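# Fit sandpaper strip onto hand sander under both clamps

## Task

Mount the sandpaper strip on the hand sander with each end tucked beneath its clamp, the paper sitting straight and tight against the sander's base on every side.

## Robot and tools

Robot: two arms, left_arm (base near y=+0.41 m) carrying a five-finger left hand and right_arm (base near y=-0.37 m) carrying a right hand. Scene frame: origin at table-top height midway between the arms, +x out over the table, +y toward left_arm, +z up. Image left/right does not match arm names. Positions are in metres, orientations as quat_wxyz.

Hand point: a point 0.05 m in front of the palm and 0.15 m from the wrist flange. Its +z runs along the straight fingers, +y out of the palm, +x across the palm away from the thumb on the right hand (toward the thumb on the left hand). Fingertips reach 0.06-0.07 m past the point; a wrist bracket on the little-finger side can strike objects, and with fingers level the wrist may sit lower than the point and touch the table first.

The 28-number row (all values in [-1, 1]), shared by every motion tool: left_arm dx, dy, dz, rx, ry, rz; left hand little, ring, middle, index, thumb_bend, thumb_turn, force_limit, speed; then the same fourteen for right_arm and its hand. Both arms are always in the row. dx..rz are offsets, not poses: they are measured along scene axes from that arm's Hand target as it was when the action or move began, with 1.0 = 0.6 m or 180 degrees; rx, ry, rz form one rotation vector turning about the Hand target position. Every row of one action counts from the same start, and a fresh call starts from the updated Hand target, so repeating an offset keeps moving. Six zeros re-request the current Hand target. Commanded orientation is clipped to within 32 degrees of the measured one each control step.

Hand motor numbers are absolute targets: +1 open/straight, -1 closed/curled; thumb_turn -1 puts the thumb in front of the palm facing the fingers, +1 beside the palm. force_limit maps -1..+1 to roughly 0..10 N at the fingertip (0..15 N for the two thumb motors); speed rises from near zero at -1 to full at +0.48 and above. For a gentle grip close with speed -0.94 or lower. To keep a hand unchanged, resend the last eight numbers you sent it (or, if none yet, its hand_measured six plus hand_force_limit and hand_speed). The thumb-opposed grip suits things 0.035-0.065 m thick; handles down to about 0.025 m.

Tools:
- execute_actions(actions, cameras): actions is a list of actions; each action is up to 15 rows, one per 1/30 s step, the last row held to fill 15 steps. Images come back only if actions is [] or cameras requests them.
- move(target, speed, blend, stop_force, zero, blocking, cameras): target is one 28-number row or a list of up to 15 rows, every row an offset from the same starting Hand targets (not chained). speed in m/s, 0.002-3.6, default 0.25 (turn rate up to twice that in rad/s), one value or one per target. blend in metres rounds corners of a list; 0 stops at each. stop_force in N, 3-120, ends an arm's path when its wrist sensor feels that much push against its travel; unreliable when the hand turns, and leave it out when backing off a contact. zero (default true) re-zeros the sensor before the move. blocking=false returns after about 0.5 s and cannot be combined with stop_force. The result adds a move: line, e.g. done, off_target, moving, held or fault, plus limits such as paced or held.
- wait(seconds 0-10), stop() to brake a running move, zoom_image(camera, region [x0,y0,x1,y1] pixels, max 504x504) on a camera from the latest images, show_instructions() for the reference pages, zero_wrist_force(arm), finished_scene(scene=1) which ends the scene permanently.
Cameras: cam_high, cam_low, cam_end_a, cam_end_b, cam_far (896x504), cam_left_wrist, cam_right_wrist (672x504, fisheye).

Result lines: end_effector_position/quat and velocities per arm in the scene frame; Hand target (the pose later offsets count from; the real hand point often rests a bit short of it, so send the missing distance); Joint positions and torques; Wrist force/torque in the flange's own axes plus the peak since last shown; hand_measured, hand_stopped_by (moving, target, force, stalled, fault) and hand_load_n per motor, in the row's finger order; a lost grip shows as load dropping near 0. MOTOR HOT appears near 70 °C; 85 °C locks the arm for 30-60 s.

Cautions: arms are stiff, so a target just past a firm contact can trigger a fault stop (net force around 150 N, or wrist joint torque at 25.2 N m), freezing the arm for 10 s. Move slowly into contact, use modest stop_force, and aim only slightly past the surface. Keep the arms from pressing on each other and never close one hand on the other's fingers. Avoid sweeping a path near an arm's own base. Do not drop, fling or slam the sander or paper, and never leave anything off the table. The result must hold once the robot lets go before calling finished_scene.

Each tool is called after "Request:" in YAML: its name, and indented under it one key for each argument.

Reference images:

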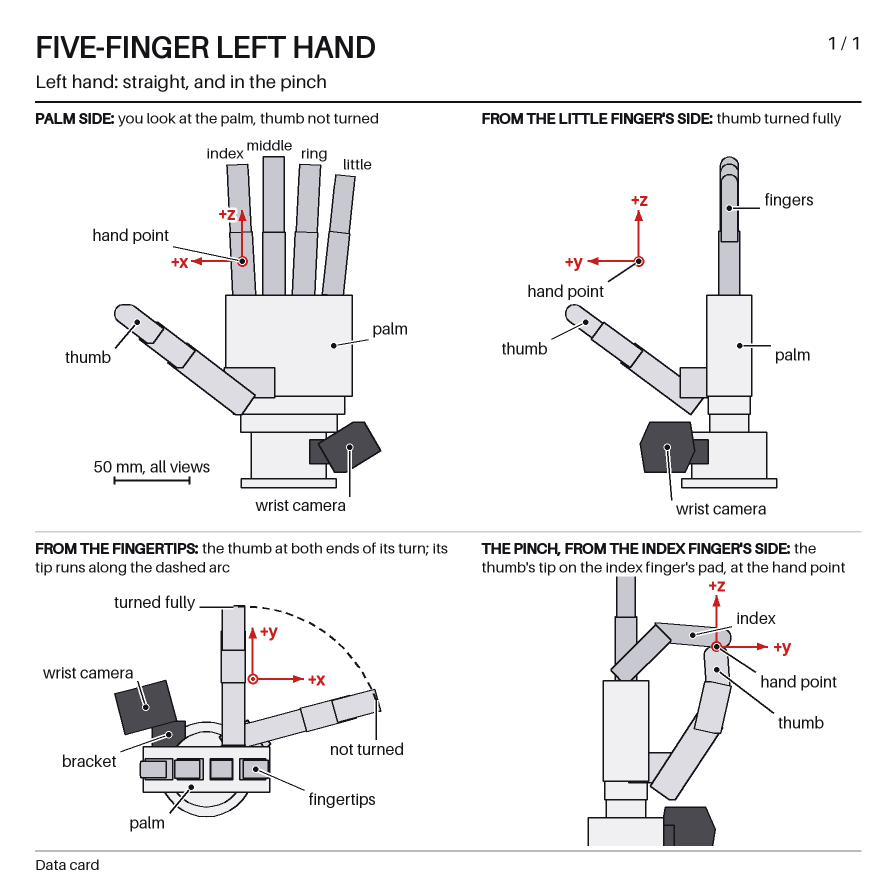

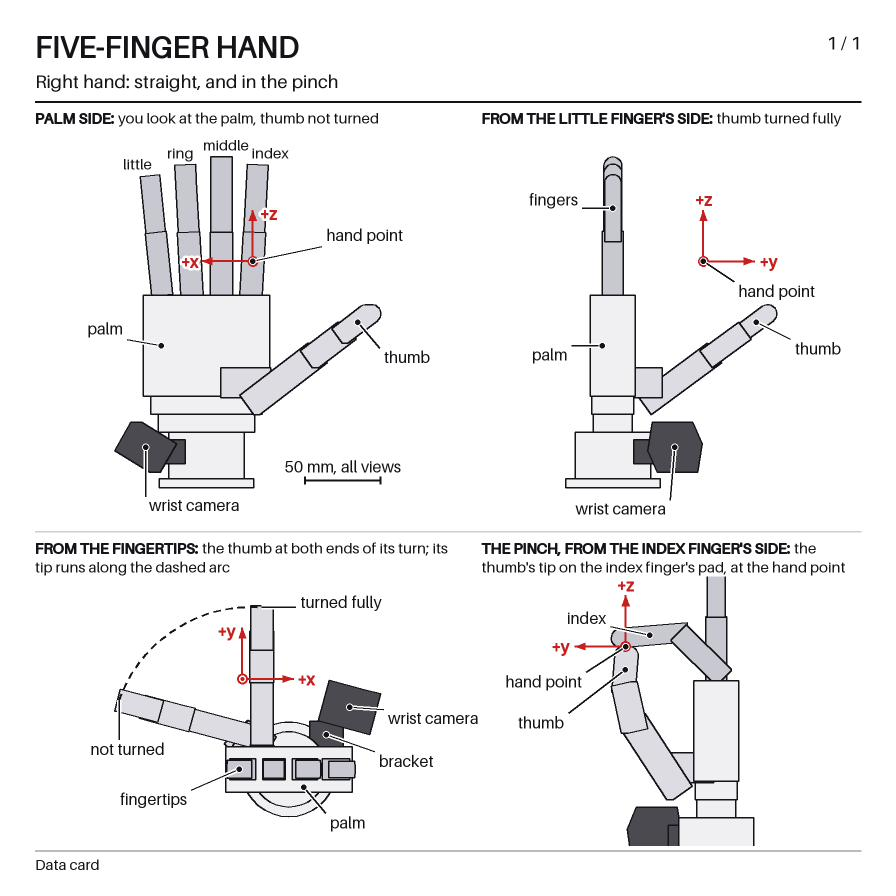

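## Session

Request:
execute_actions:
  actions: []

Scene clock: 0.00 s.
left_arm: end_effector_position=(+0.2907, +0.2000, +0.1031) hand_measured=(+1.000, +1.000, +1.000, +1.000, +1.000, +1.000) hand_load_n=(+0.0, +0.0, +0.5, +0.0, +0.0, +0.0) hand_stopped_by=(target, target, target, target, target, target) hand_force_limit=0.00 hand_speed=-0.80 end_effector_quat_wxyz=(+0.246, +0.806, -0.538, -0.033) | right_arm: end_effector_position=(+0.5067, -0.0334, +0.3382) hand_measured=(+1.000, +1.000, +1.000, +1.000, +1.000, +1.000) hand_load_n=(+0.0, +0.0, +0.0, +0.0, +0.0, +0.0) hand_stopped_by=(target, target, target, target, target, target) hand_force_limit=0.00 hand_speed=-0.80 end_effector_quat_wxyz=(+0.490, -0.490, +0.627, -0.355)
Joint positions: left_arm=[3.302 -2.215 -1.616 1.874 -1.244 2.929] | right_arm=[0.412 -1.489 1.586 0.194 1.938 -2.755]
Joint velocities: within noise
Joint torques (N m): no reading
Motor temperatures (°C): left_arm=[35 34 35 39 45 45] | right_arm=[35 38 36 40 43 49]
Wrist force (N): no reading
Wrist torque (N m): no reading
Wrist force, peak (N): no reading
Hand target: left_arm +0.2907, +0.2000, +0.1031; +0.246, +0.806, -0.538, -0.033 | right_arm +0.5067, -0.0334, +0.3382; +0.490, -0.490, +0.627, -0.355

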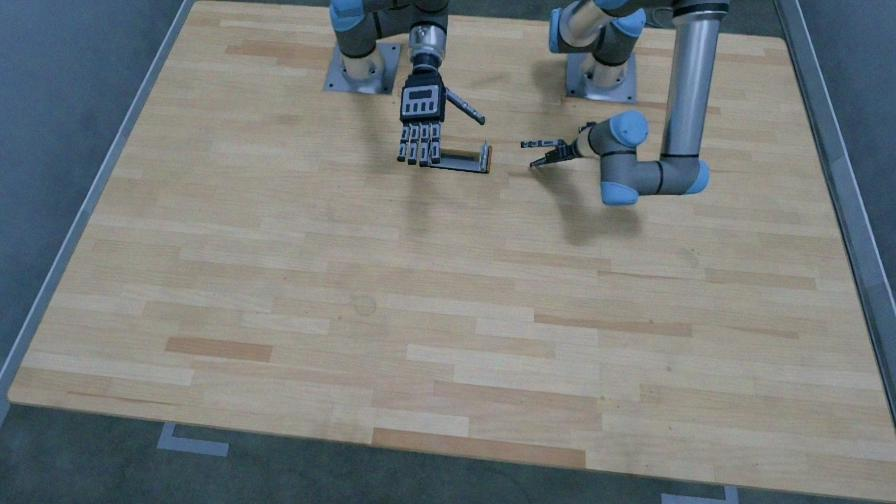

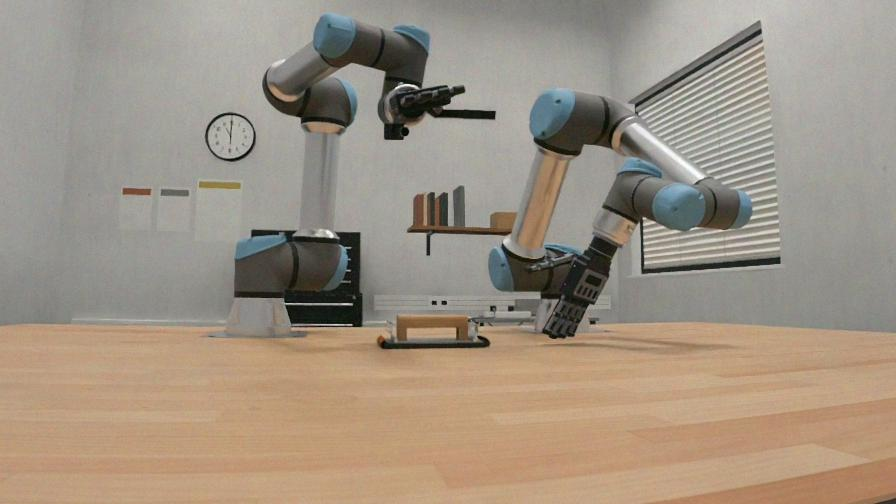

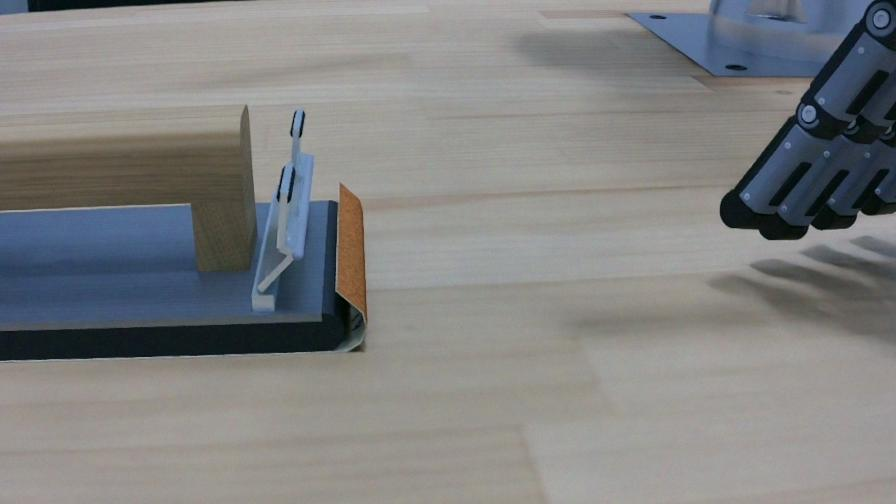

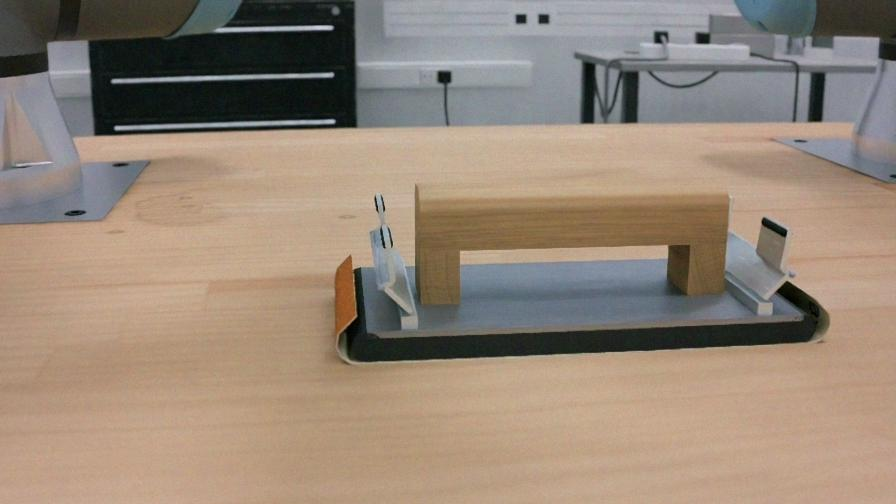

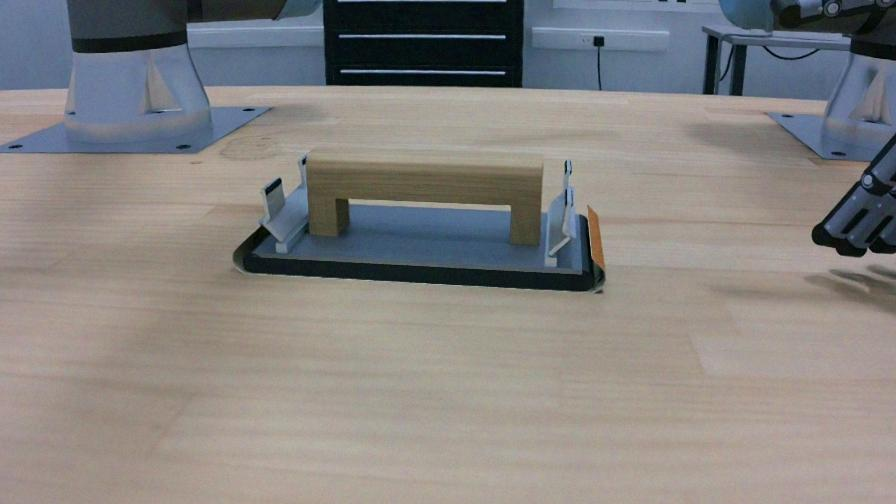

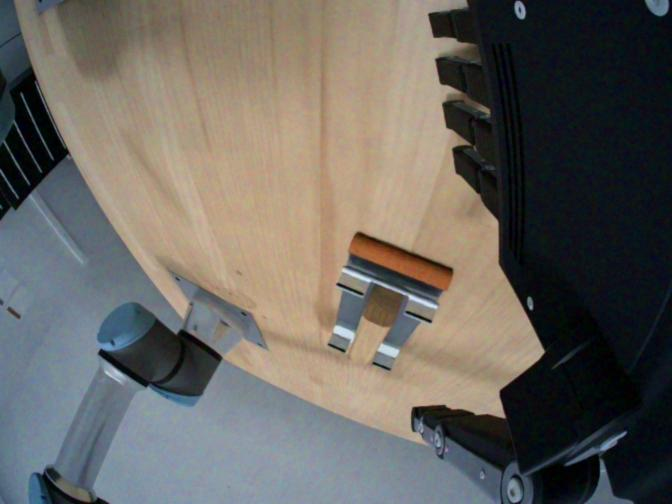

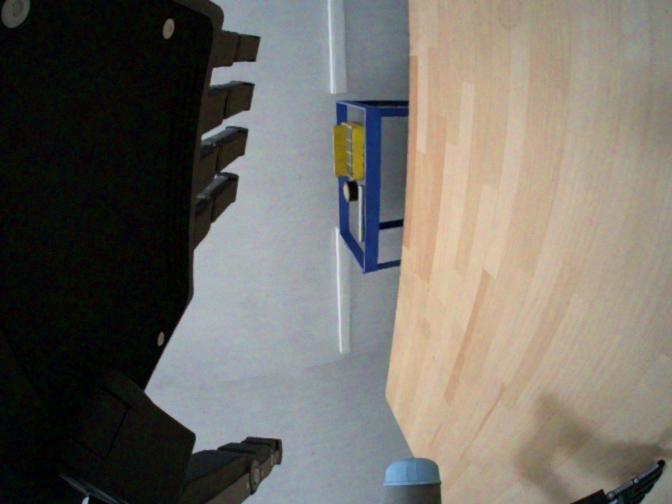

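Request:
zoom_image:
  camera: "cam_end_b"
  region: [310, 150, 560, 400]

Request:
zoom_image:
  camera: "cam_end_b"
  region: [600, 150, 850, 400]

Request:
zoom_image:
  camera: "cam_left_wrist"
  region: [300, 210, 480, 390]

Request:
zoom_image:
  camera: "cam_far"
  region: [210, 130, 430, 300]

Request:
zoom_image:
  camera: "cam_end_a"
  region: [180, 80, 430, 370]

Scaled by 2.016 from the camera's 896x504 image, which has a finer 1280x720 frame.

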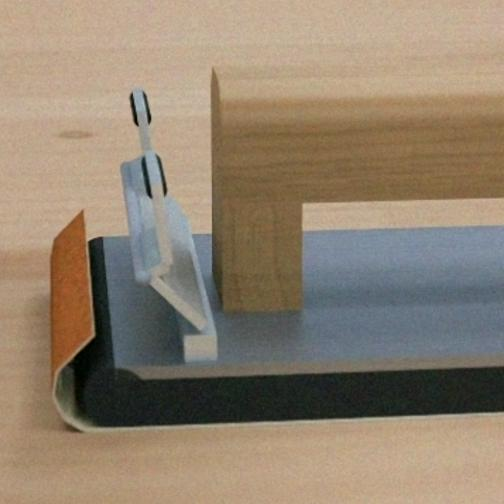

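Scaled by 2.016 from the camera's 896x504 image, which has a finer 1280x720 frame.

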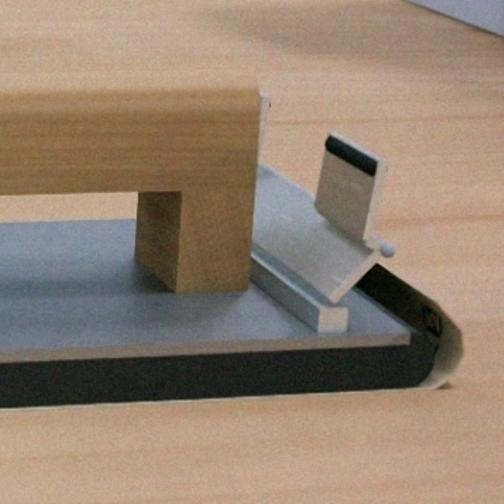

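Scaled by 2.800 from the camera's 672x504 image, which has a finer 960x720 frame.

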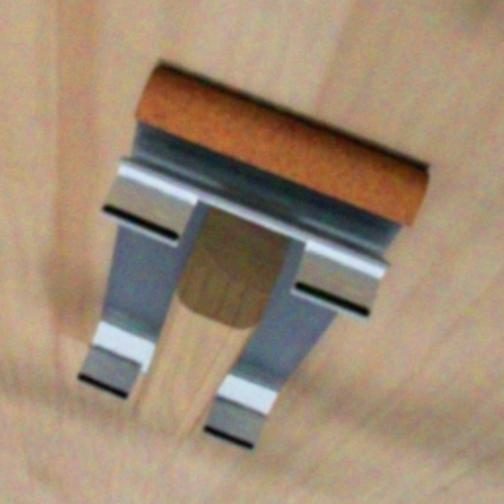

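Scaled by 2.291 from the camera's 896x504 image, which has a finer 1280x720 frame.

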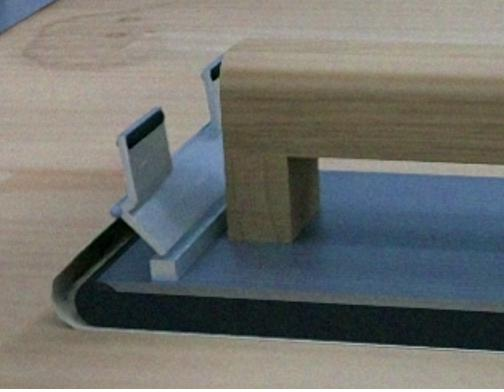

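Scaled by 1.738 from the camera's 896x504 image, which has a finer 1280x720 frame.

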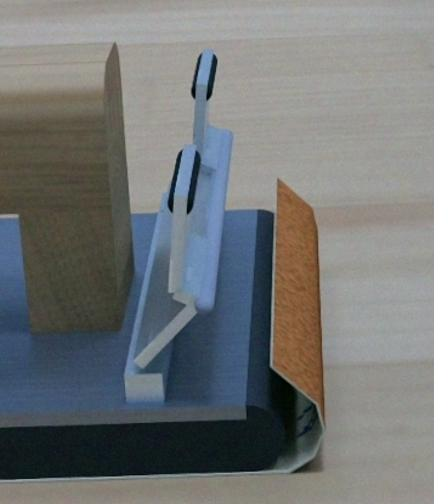

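Request:
zoom_image:
  camera: "cam_end_a"
  region: [230, 90, 390, 250]

Request:
zoom_image:
  camera: "cam_end_a"
  region: [230, 220, 390, 380]

Request:
zoom_image:
  camera: "cam_end_b"
  region: [320, 180, 440, 300]

Request:
zoom_image:
  camera: "cam_end_b"
  region: [320, 255, 440, 375]

Request:
zoom_image:
  camera: "cam_end_b"
  region: [715, 190, 845, 360]

Request:
zoom_image:
  camera: "cam_far"
  region: [225, 150, 345, 300]

Request:
zoom_image:
  camera: "cam_far"
  region: [520, 150, 640, 300]

Scaled by 3.150 from the camera's 896x504 image, which has a finer 1280x720 frame.

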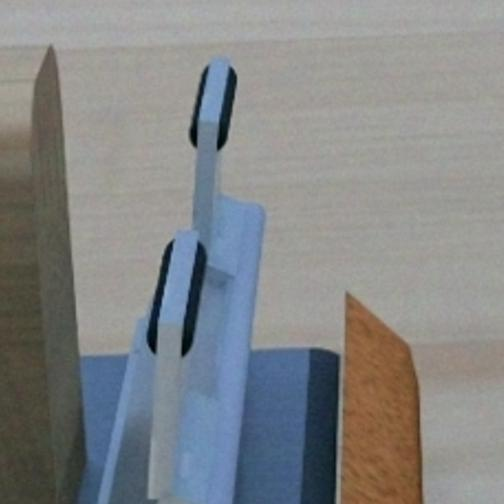

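Scaled by 3.150 from the camera's 896x504 image, which has a finer 1280x720 frame.

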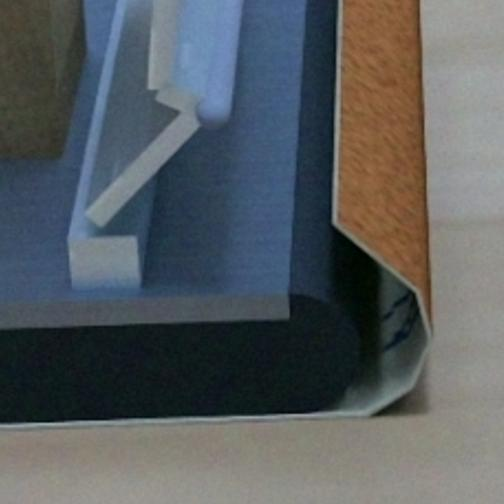

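Scaled by 4.200 from the camera's 896x504 image, which has a finer 1280x720 frame.

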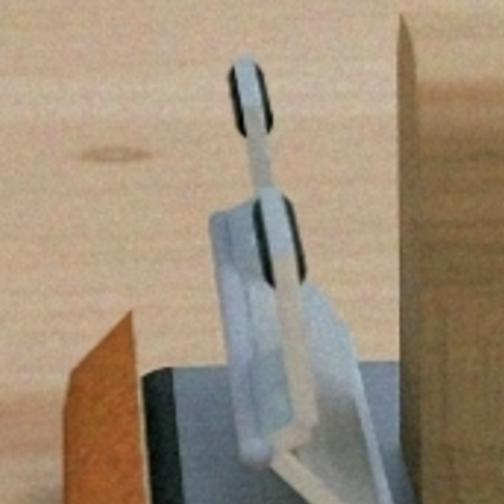

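Scaled by 4.200 from the camera's 896x504 image, which has a finer 1280x720 frame.

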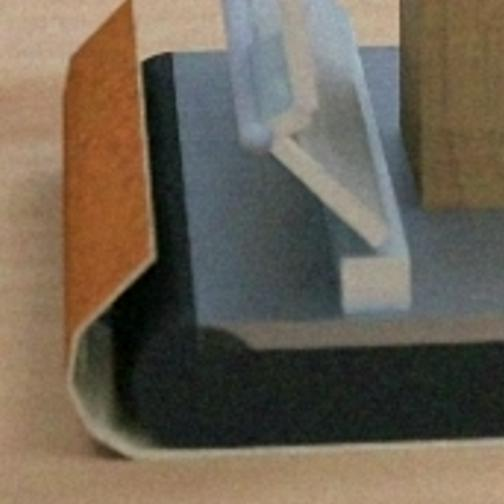

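Scaled by 2.965 from the camera's 896x504 image, which has a finer 1280x720 frame.

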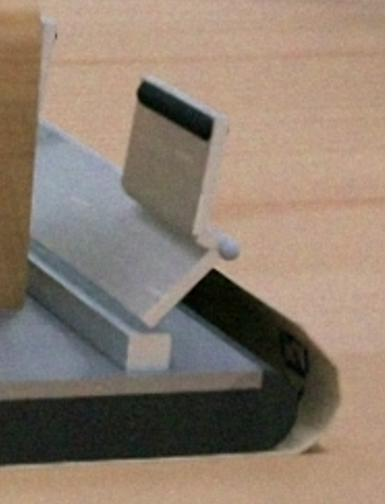

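Scaled by 3.360 from the camera's 896x504 image, which has a finer 1280x720 frame.

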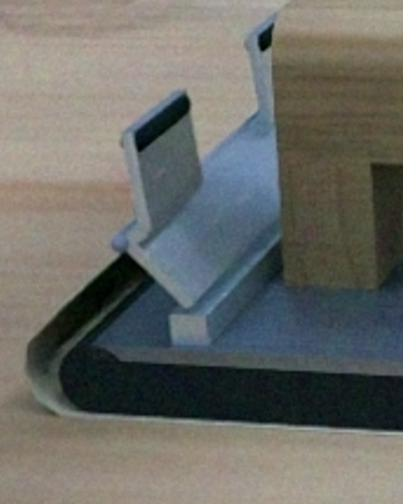

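Scaled by 3.360 from the camera's 896x504 image, which has a finer 1280x720 frame.

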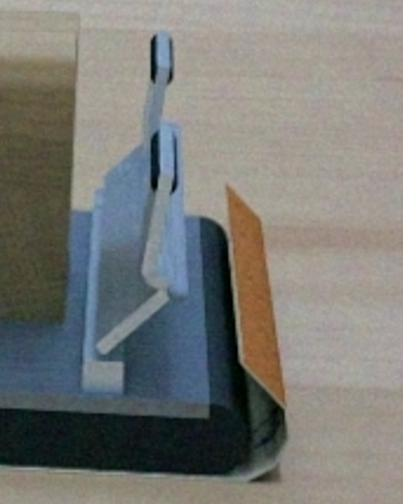

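Request:
move:
  target:
    - [0,0,0.12,0,0,0,-1,-1,-1,1,1,1,0,0,0,0,0,0,0,0,-1,-1,-1,1,1,0,0,0]
    - [0.007,-0.125,0.12,-0.0546,0.118,0.343,-1,-1,-1,1,1,1,0,0,0,0,0,0,0,0,-1,-1,-1,1,1,0,0,0]
  blend: [0.03,0]
  speed: 0.25
  cameras: ["all"]

Scene clock: 176.37 s.
left_arm: end_effector_position=(+0.2949, +0.1250, +0.1751) hand_measured=(-1.000, -1.000, -1.000, +1.000, +1.000, +1.000) hand_load_n=(+0.0, +0.0, +0.0, +0.0, +0.0, -0.5) hand_stopped_by=(target, target, target, target, target, target) hand_force_limit=0.00 hand_speed=0.00 end_effector_quat_wxyz=(+0.382, +0.924, +0.000, +0.000) | right_arm: end_effector_position=(+0.5067, -0.0334, +0.3382) hand_measured=(-1.000, -1.000, -1.000, +1.000, +1.000, +0.000) hand_load_n=(+0.0, +0.0, +0.0, +0.0, +0.0, +0.0) hand_stopped_by=(target, target, target, target, target, target) hand_force_limit=0.00 hand_speed=0.00 end_effector_quat_wxyz=(+0.490, -0.490, +0.627, -0.355)
Joint positions: left_arm=[3.382 -1.888 -2.033 2.158 -0.805 1.846] | right_arm=[0.412 -1.489 1.586 0.194 1.938 -2.755]
Joint torques (N m): left_arm=[-7.73 38.78 0.64 -0.28 2.79 -2.18] | right_arm=[1.04 -24.19 -21.8 -0.84 0.13 0.05]
Wrist force (N): left_arm=[-0.3 -0.2 -0.3] | right_arm=[0.1 -0.2 0.2]
Wrist torque (N m): left_arm=[-0.03 0.03 -0.02] | right_arm=[-0.02 -0.02 0.00]
Wrist force, peak (N): left_arm=[0.0 -1.0 0.7] | right_arm=[0.3 0.3 0.6]
Hand target: left_arm +0.2949, +0.1250, +0.1751; +0.382, +0.924, +0.000, +0.000 | right_arm +0.5067, -0.0334, +0.3382; +0.490, -0.490, +0.627, -0.355
Off the commanded pose: left_arm 0.000 m, 0 deg | right_arm 0.000 m, 0 deg.
move: done; blend cut to 0 m at target 1
camera_calibration:
cam_left_wrist: T_world_to_cam=[[0.276729, 0.653624, -0.704412, -0.0346145], [0.813013, 0.231531, 0.534231, -0.370514], [0.512279, -0.720534, -0.467334, 0.133681], [0, 0, 0, 1]] pos_world=[0.242329, 0.204732, 0.236031]

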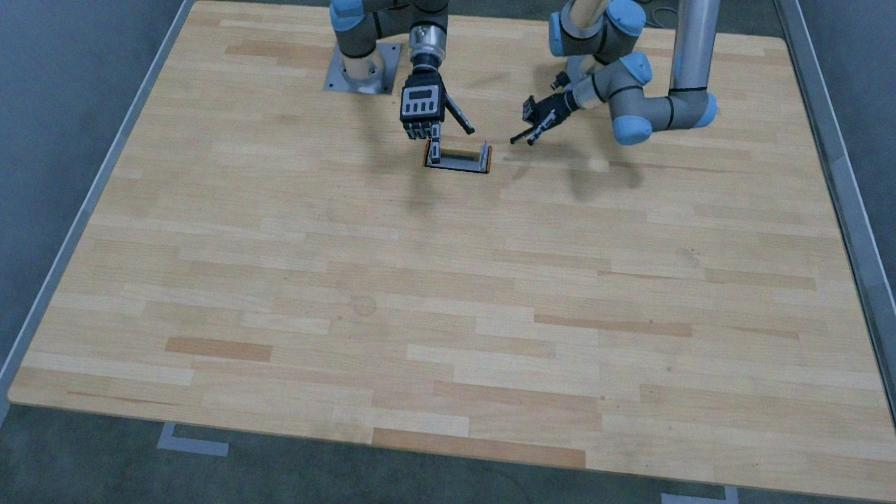

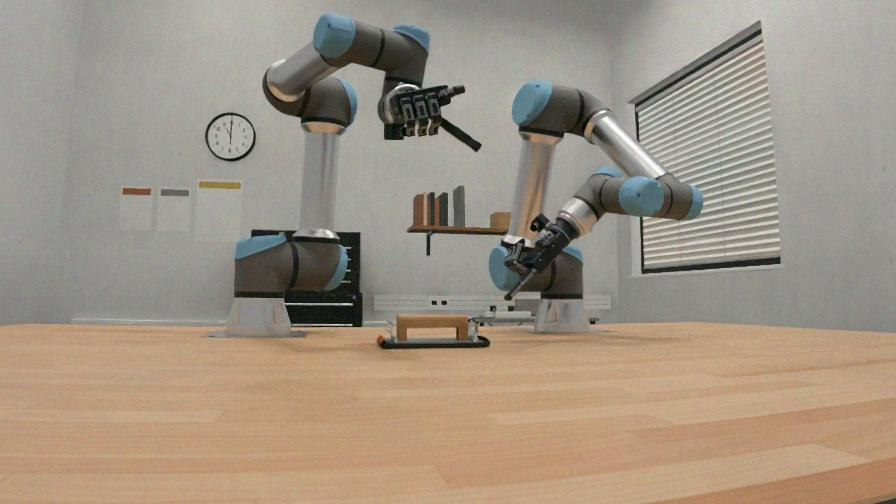

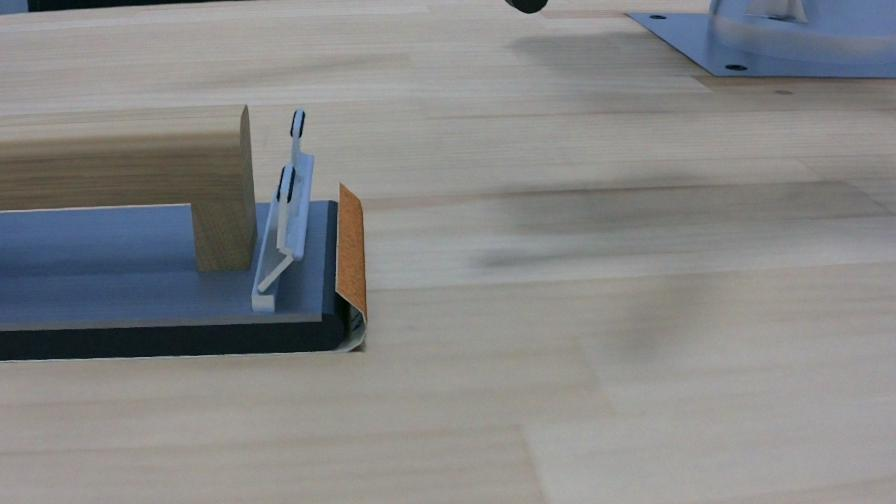

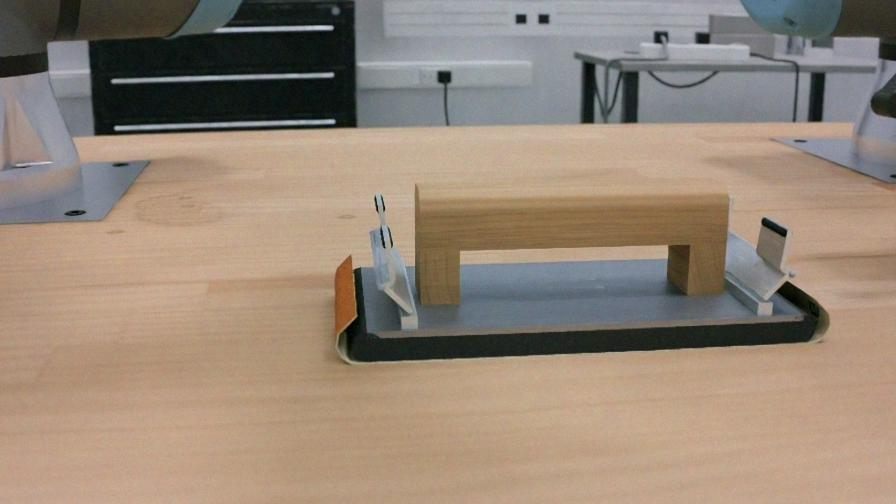

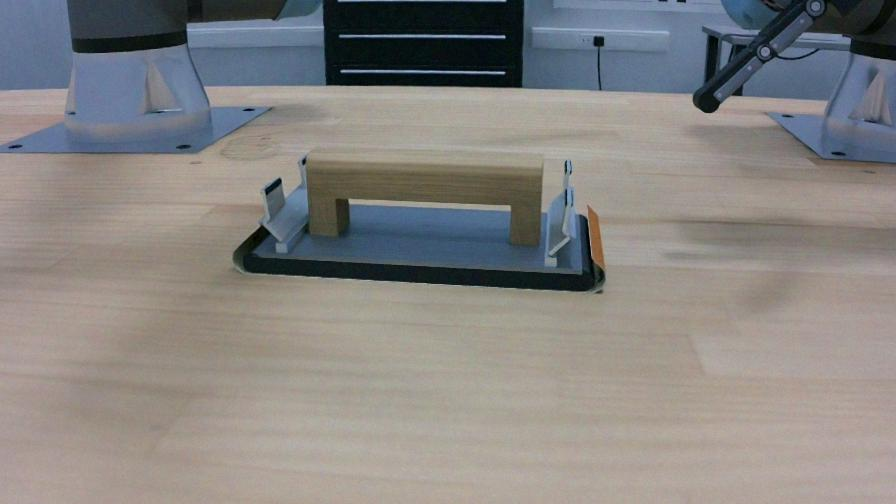

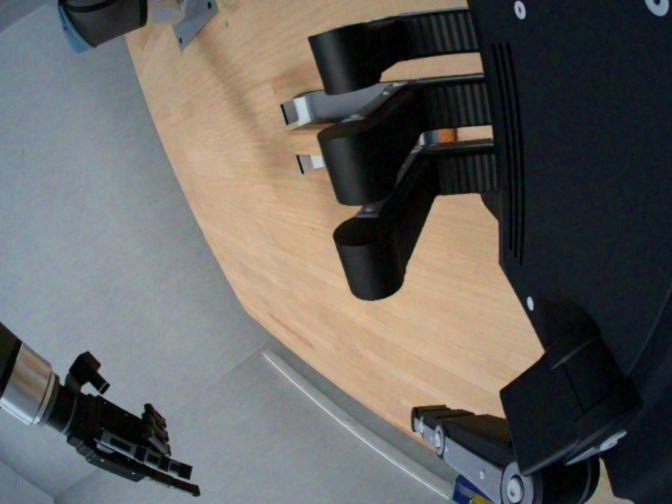

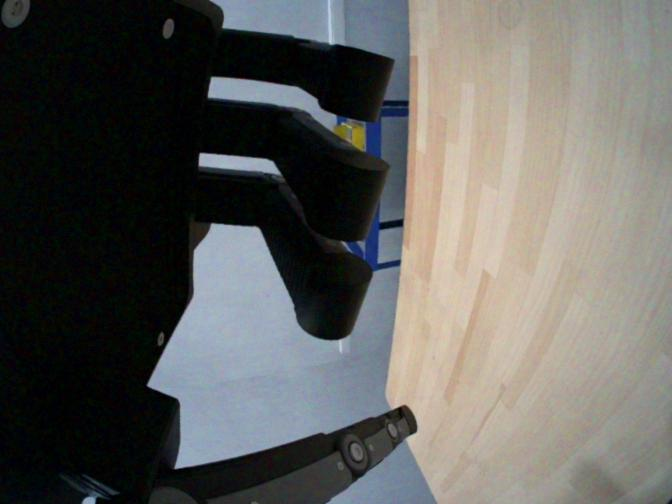

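Request:
move:
  target: [0,-0.0417,-0.1003,0,0,0,-1,-1,-1,1,1,1,0,0,-0.4062,0.049,-0.3053,0.0467,0.3876,0.1488,-1,-1,-1,1,1,0,0,0]
  speed: 0.25
  cameras: ["cam_end_a","cam_end_b","cam_far","cam_low","cam_right_wrist"]

Scene clock: 197.87 s.
left_arm: end_effector_position=(+0.2949, +0.1000, +0.1149) hand_measured=(-1.000, -1.000, -1.000, +1.000, +1.000, +1.000) hand_load_n=(+0.0, +0.0, +0.0, +0.0, +0.0, +0.0) hand_stopped_by=(target, target, target, target, target, target) hand_force_limit=0.00 hand_speed=0.00 end_effector_quat_wxyz=(+0.382, +0.924, +0.000, +0.000) | right_arm: end_effector_position=(+0.2630, -0.0041, +0.1550) hand_measured=(-1.000, -1.000, -1.000, +1.000, +1.000, +0.000) hand_load_n=(+0.0, +0.0, +0.0, +0.0, +0.0, +0.0) hand_stopped_by=(target, target, target, target, target, target) hand_force_limit=0.00 hand_speed=0.00 end_effector_quat_wxyz=(-0.144, +0.693, -0.692, -0.145)
Joint positions: left_arm=[3.304 -2.006 -2.048 2.365 -0.793 1.738] | right_arm=[0.27 -1.206 1.671 0.99 1.175 -2.844]
Joint torques (N m): left_arm=[-7.85 19.92 -0.05 0.07 2.88 -2.28] | right_arm=[9.91 -17.89 -6.98 3.72 -3.76 -1.31]
Wrist force (N): left_arm=[-0.2 0.0 -0.2] | right_arm=[0.2 -2.2 1.7]
Wrist torque (N m): left_arm=[0.00 0.02 -0.01] | right_arm=[-0.31 -0.07 0.12]
Wrist force, peak (N): left_arm=[-0.7 -0.3 -0.2] | right_arm=[-0.3 -2.9 1.8]
Hand target: left_arm +0.2949, +0.0999, +0.1149; +0.382, +0.924, +0.000, +0.000 | right_arm +0.2629, -0.0040, +0.1550; -0.144, +0.693, -0.692, -0.145
Off the commanded pose: left_arm 0.000 m, 0 deg | right_arm 0.000 m, 0 deg.
move: done
camera_calibration:
cam_right_wrist: T_world_to_cam=[[-0.969648, -0.225935, -0.0934708, 0.271555], [-0.210604, 0.577552, 0.78872, -0.0610098], [-0.124215, 0.784466, -0.607605, 0.245459], [0, 0, 0, 1]] pos_world=[0.280953, -0.0959642, 0.222644]
Images, in order (width x height): cam_low 896x504, cam_end_a 896x504, cam_end_b 896x504, cam_far 896x504, cam_right_wrist 672x504.

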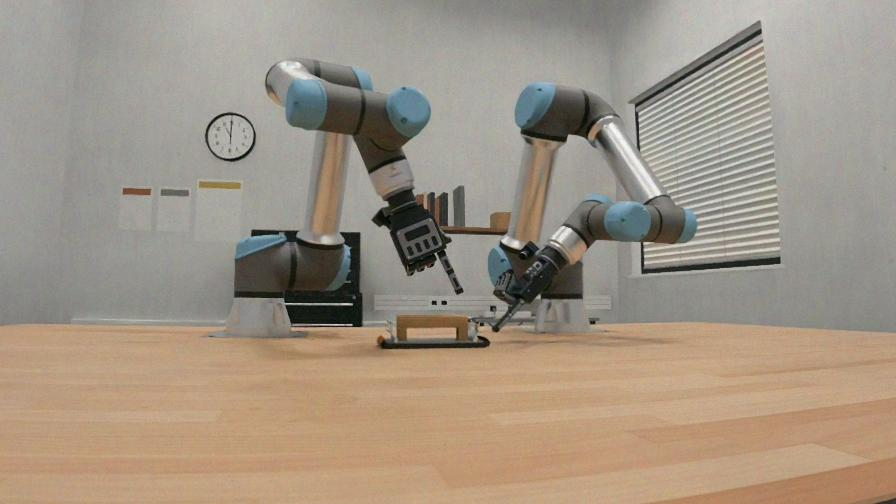

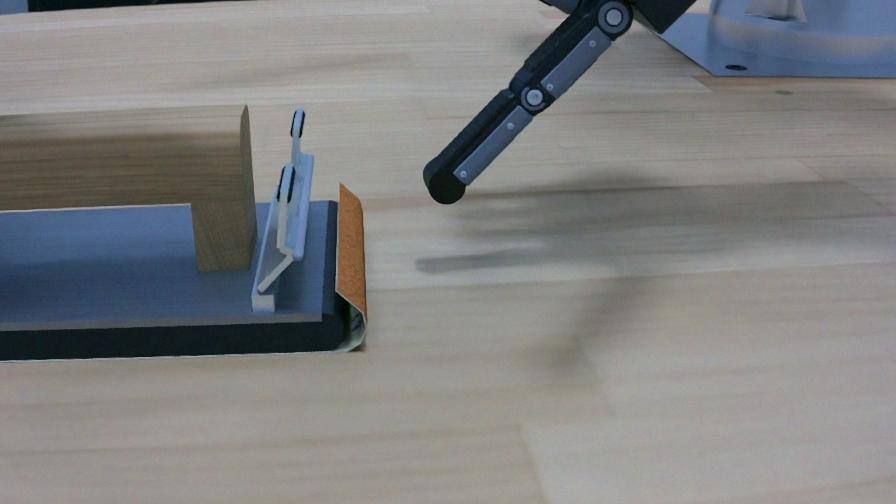

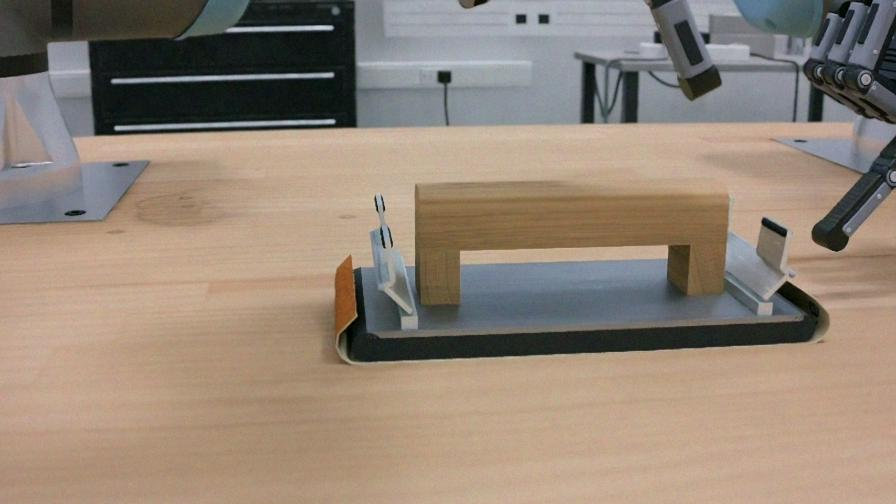

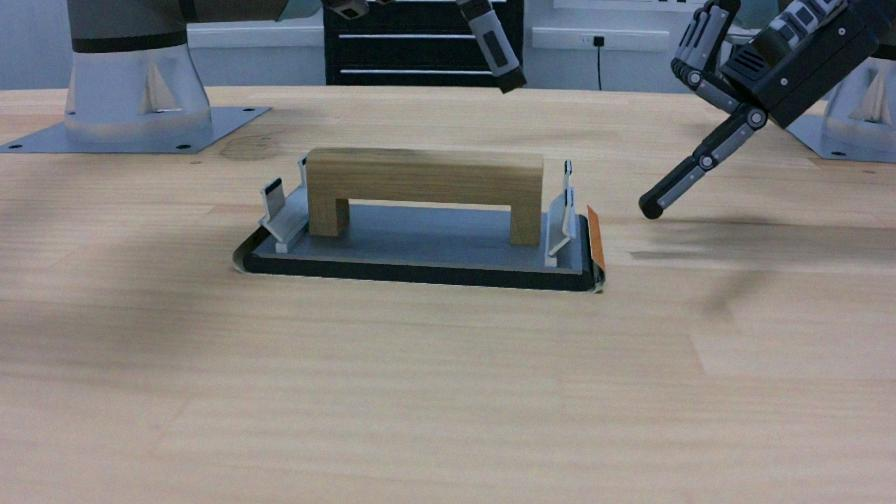

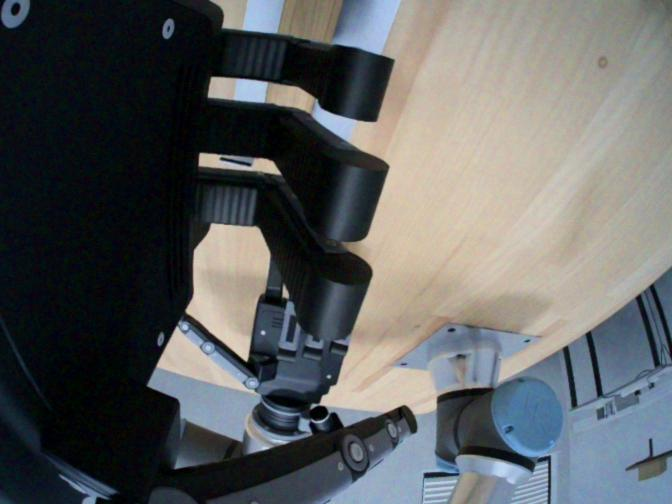

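Request:
move:
  target: [0,-0.025,-0.0133,0,0,0,-1,-1,-1,1,1,1,0,0,0.0083,0.03,-0.1067,0,0,0,-1,-1,-1,1,1,0,0,0]
  speed: 0.12
  cameras: ["cam_end_a","cam_end_b","cam_far","cam_right_wrist"]

Scene clock: 217.40 s.
left_arm: end_effector_position=(+0.2949, +0.0850, +0.1069) hand_measured=(-1.000, -1.000, -1.000, +1.000, +1.000, +1.000) hand_load_n=(+0.0, +0.0, +0.0, +0.0, +0.0, +0.0) hand_stopped_by=(target, target, target, target, target, target) hand_force_limit=0.00 hand_speed=0.00 end_effector_quat_wxyz=(+0.382, +0.924, +0.000, +0.000) | right_arm: end_effector_position=(+0.2679, +0.0140, +0.0910) hand_measured=(-1.000, -1.000, -1.000, +1.000, +1.000, +0.000) hand_load_n=(+0.0, +0.0, +0.0, +0.0, +0.0, +0.0) hand_stopped_by=(target, target, target, target, target, target) hand_force_limit=0.00 hand_speed=0.00 end_effector_quat_wxyz=(-0.144, +0.693, -0.692, -0.145)
Joint positions: left_arm=[3.258 -2.021 -2.035 2.414 -0.789 1.673] | right_arm=[0.309 -1.1 1.697 0.843 1.18 -2.803]
Joint torques (N m): left_arm=[-8.1 21.19 19.8 0 2.92 -2.49] | right_arm=[11.28 -20.49 -14.73 0.37 2.04 1.49]
Wrist force (N): left_arm=[-0.3 0.1 -0.1] | right_arm=[0.2 -2.7 1.7]
Wrist torque (N m): left_arm=[0.01 0.02 -0.02] | right_arm=[-0.38 -0.06 -0.07]
Wrist force, peak (N): left_arm=[-0.5 0.4 0.0] | right_arm=[0.5 -2.8 2.2]
Hand target: left_arm +0.2949, +0.0849, +0.1069; +0.382, +0.924, +0.000, +0.000 | right_arm +0.2679, +0.0140, +0.0910; -0.144, +0.693, -0.692, -0.145
Off the commanded pose: left_arm 0.000 m, 0 deg | right_arm 0.000 m, 0 deg.
move: done
camera_calibration:
cam_right_wrist: T_world_to_cam=[[-0.969631, -0.22611, -0.0932241, 0.274334], [-0.210509, 0.577522, 0.788768, -0.0199326], [-0.12451, 0.784438, -0.607581, 0.193139], [0, 0, 0, 1]] pos_world=[0.285854, -0.077964, 0.158644]
Images, in order (width x height): cam_end_a 896x504, cam_end_b 896x504, cam_far 896x504, cam_right_wrist 672x504.

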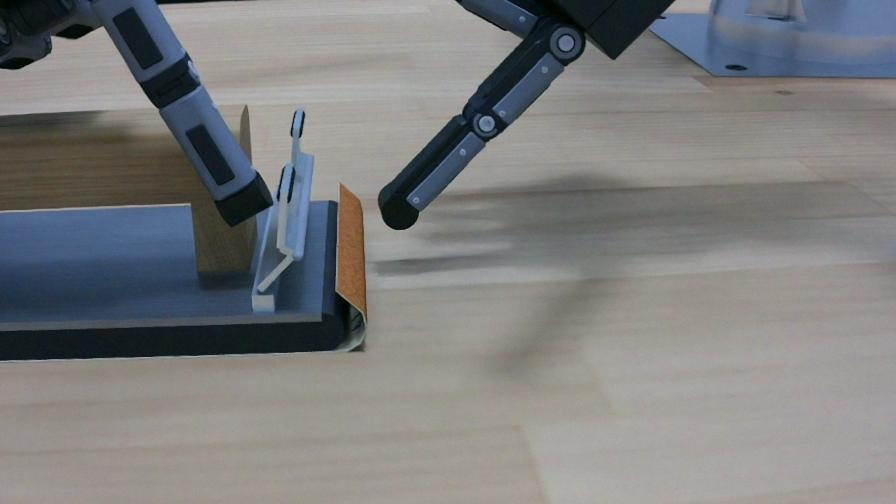

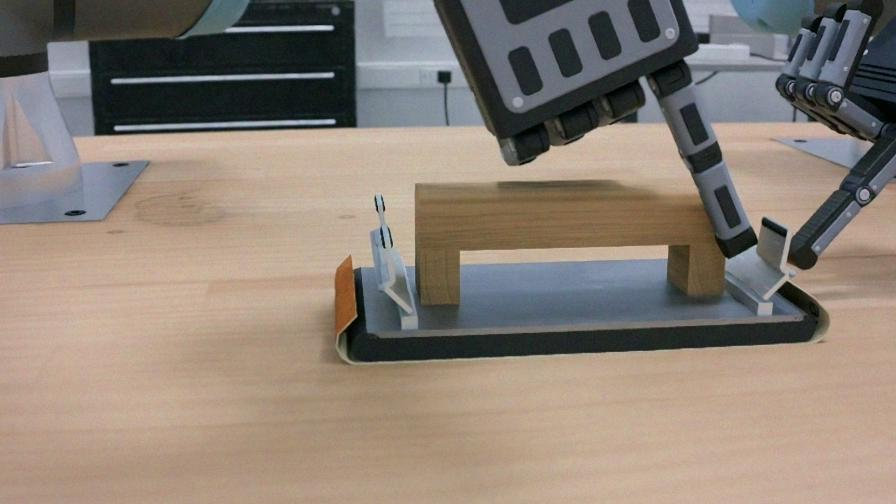

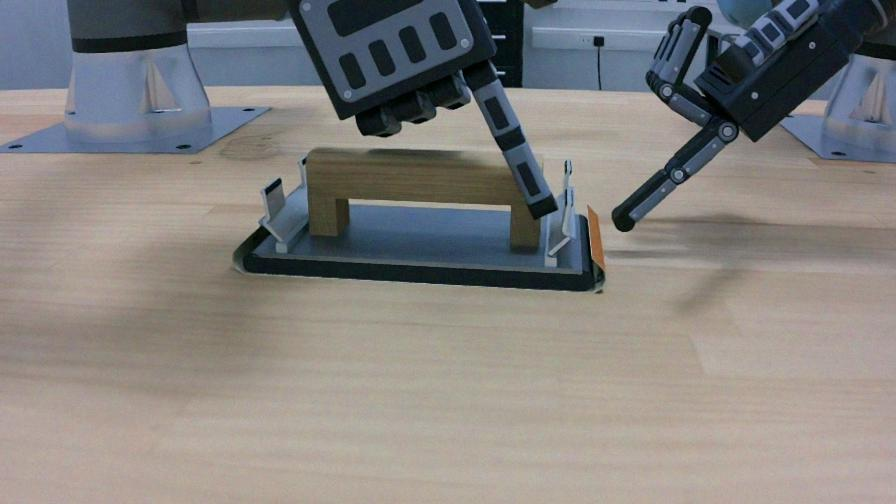

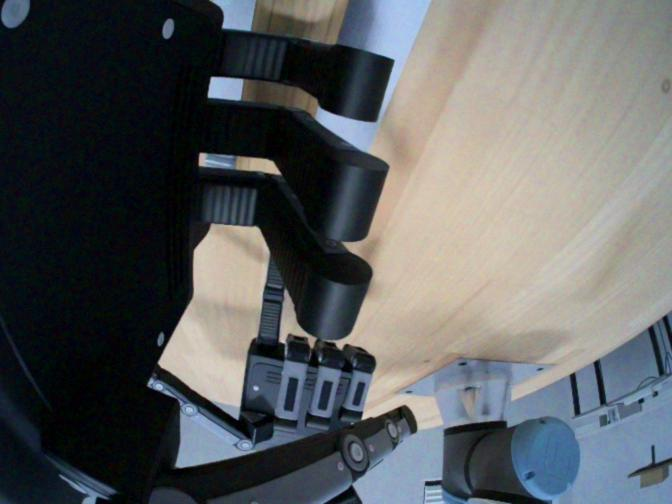

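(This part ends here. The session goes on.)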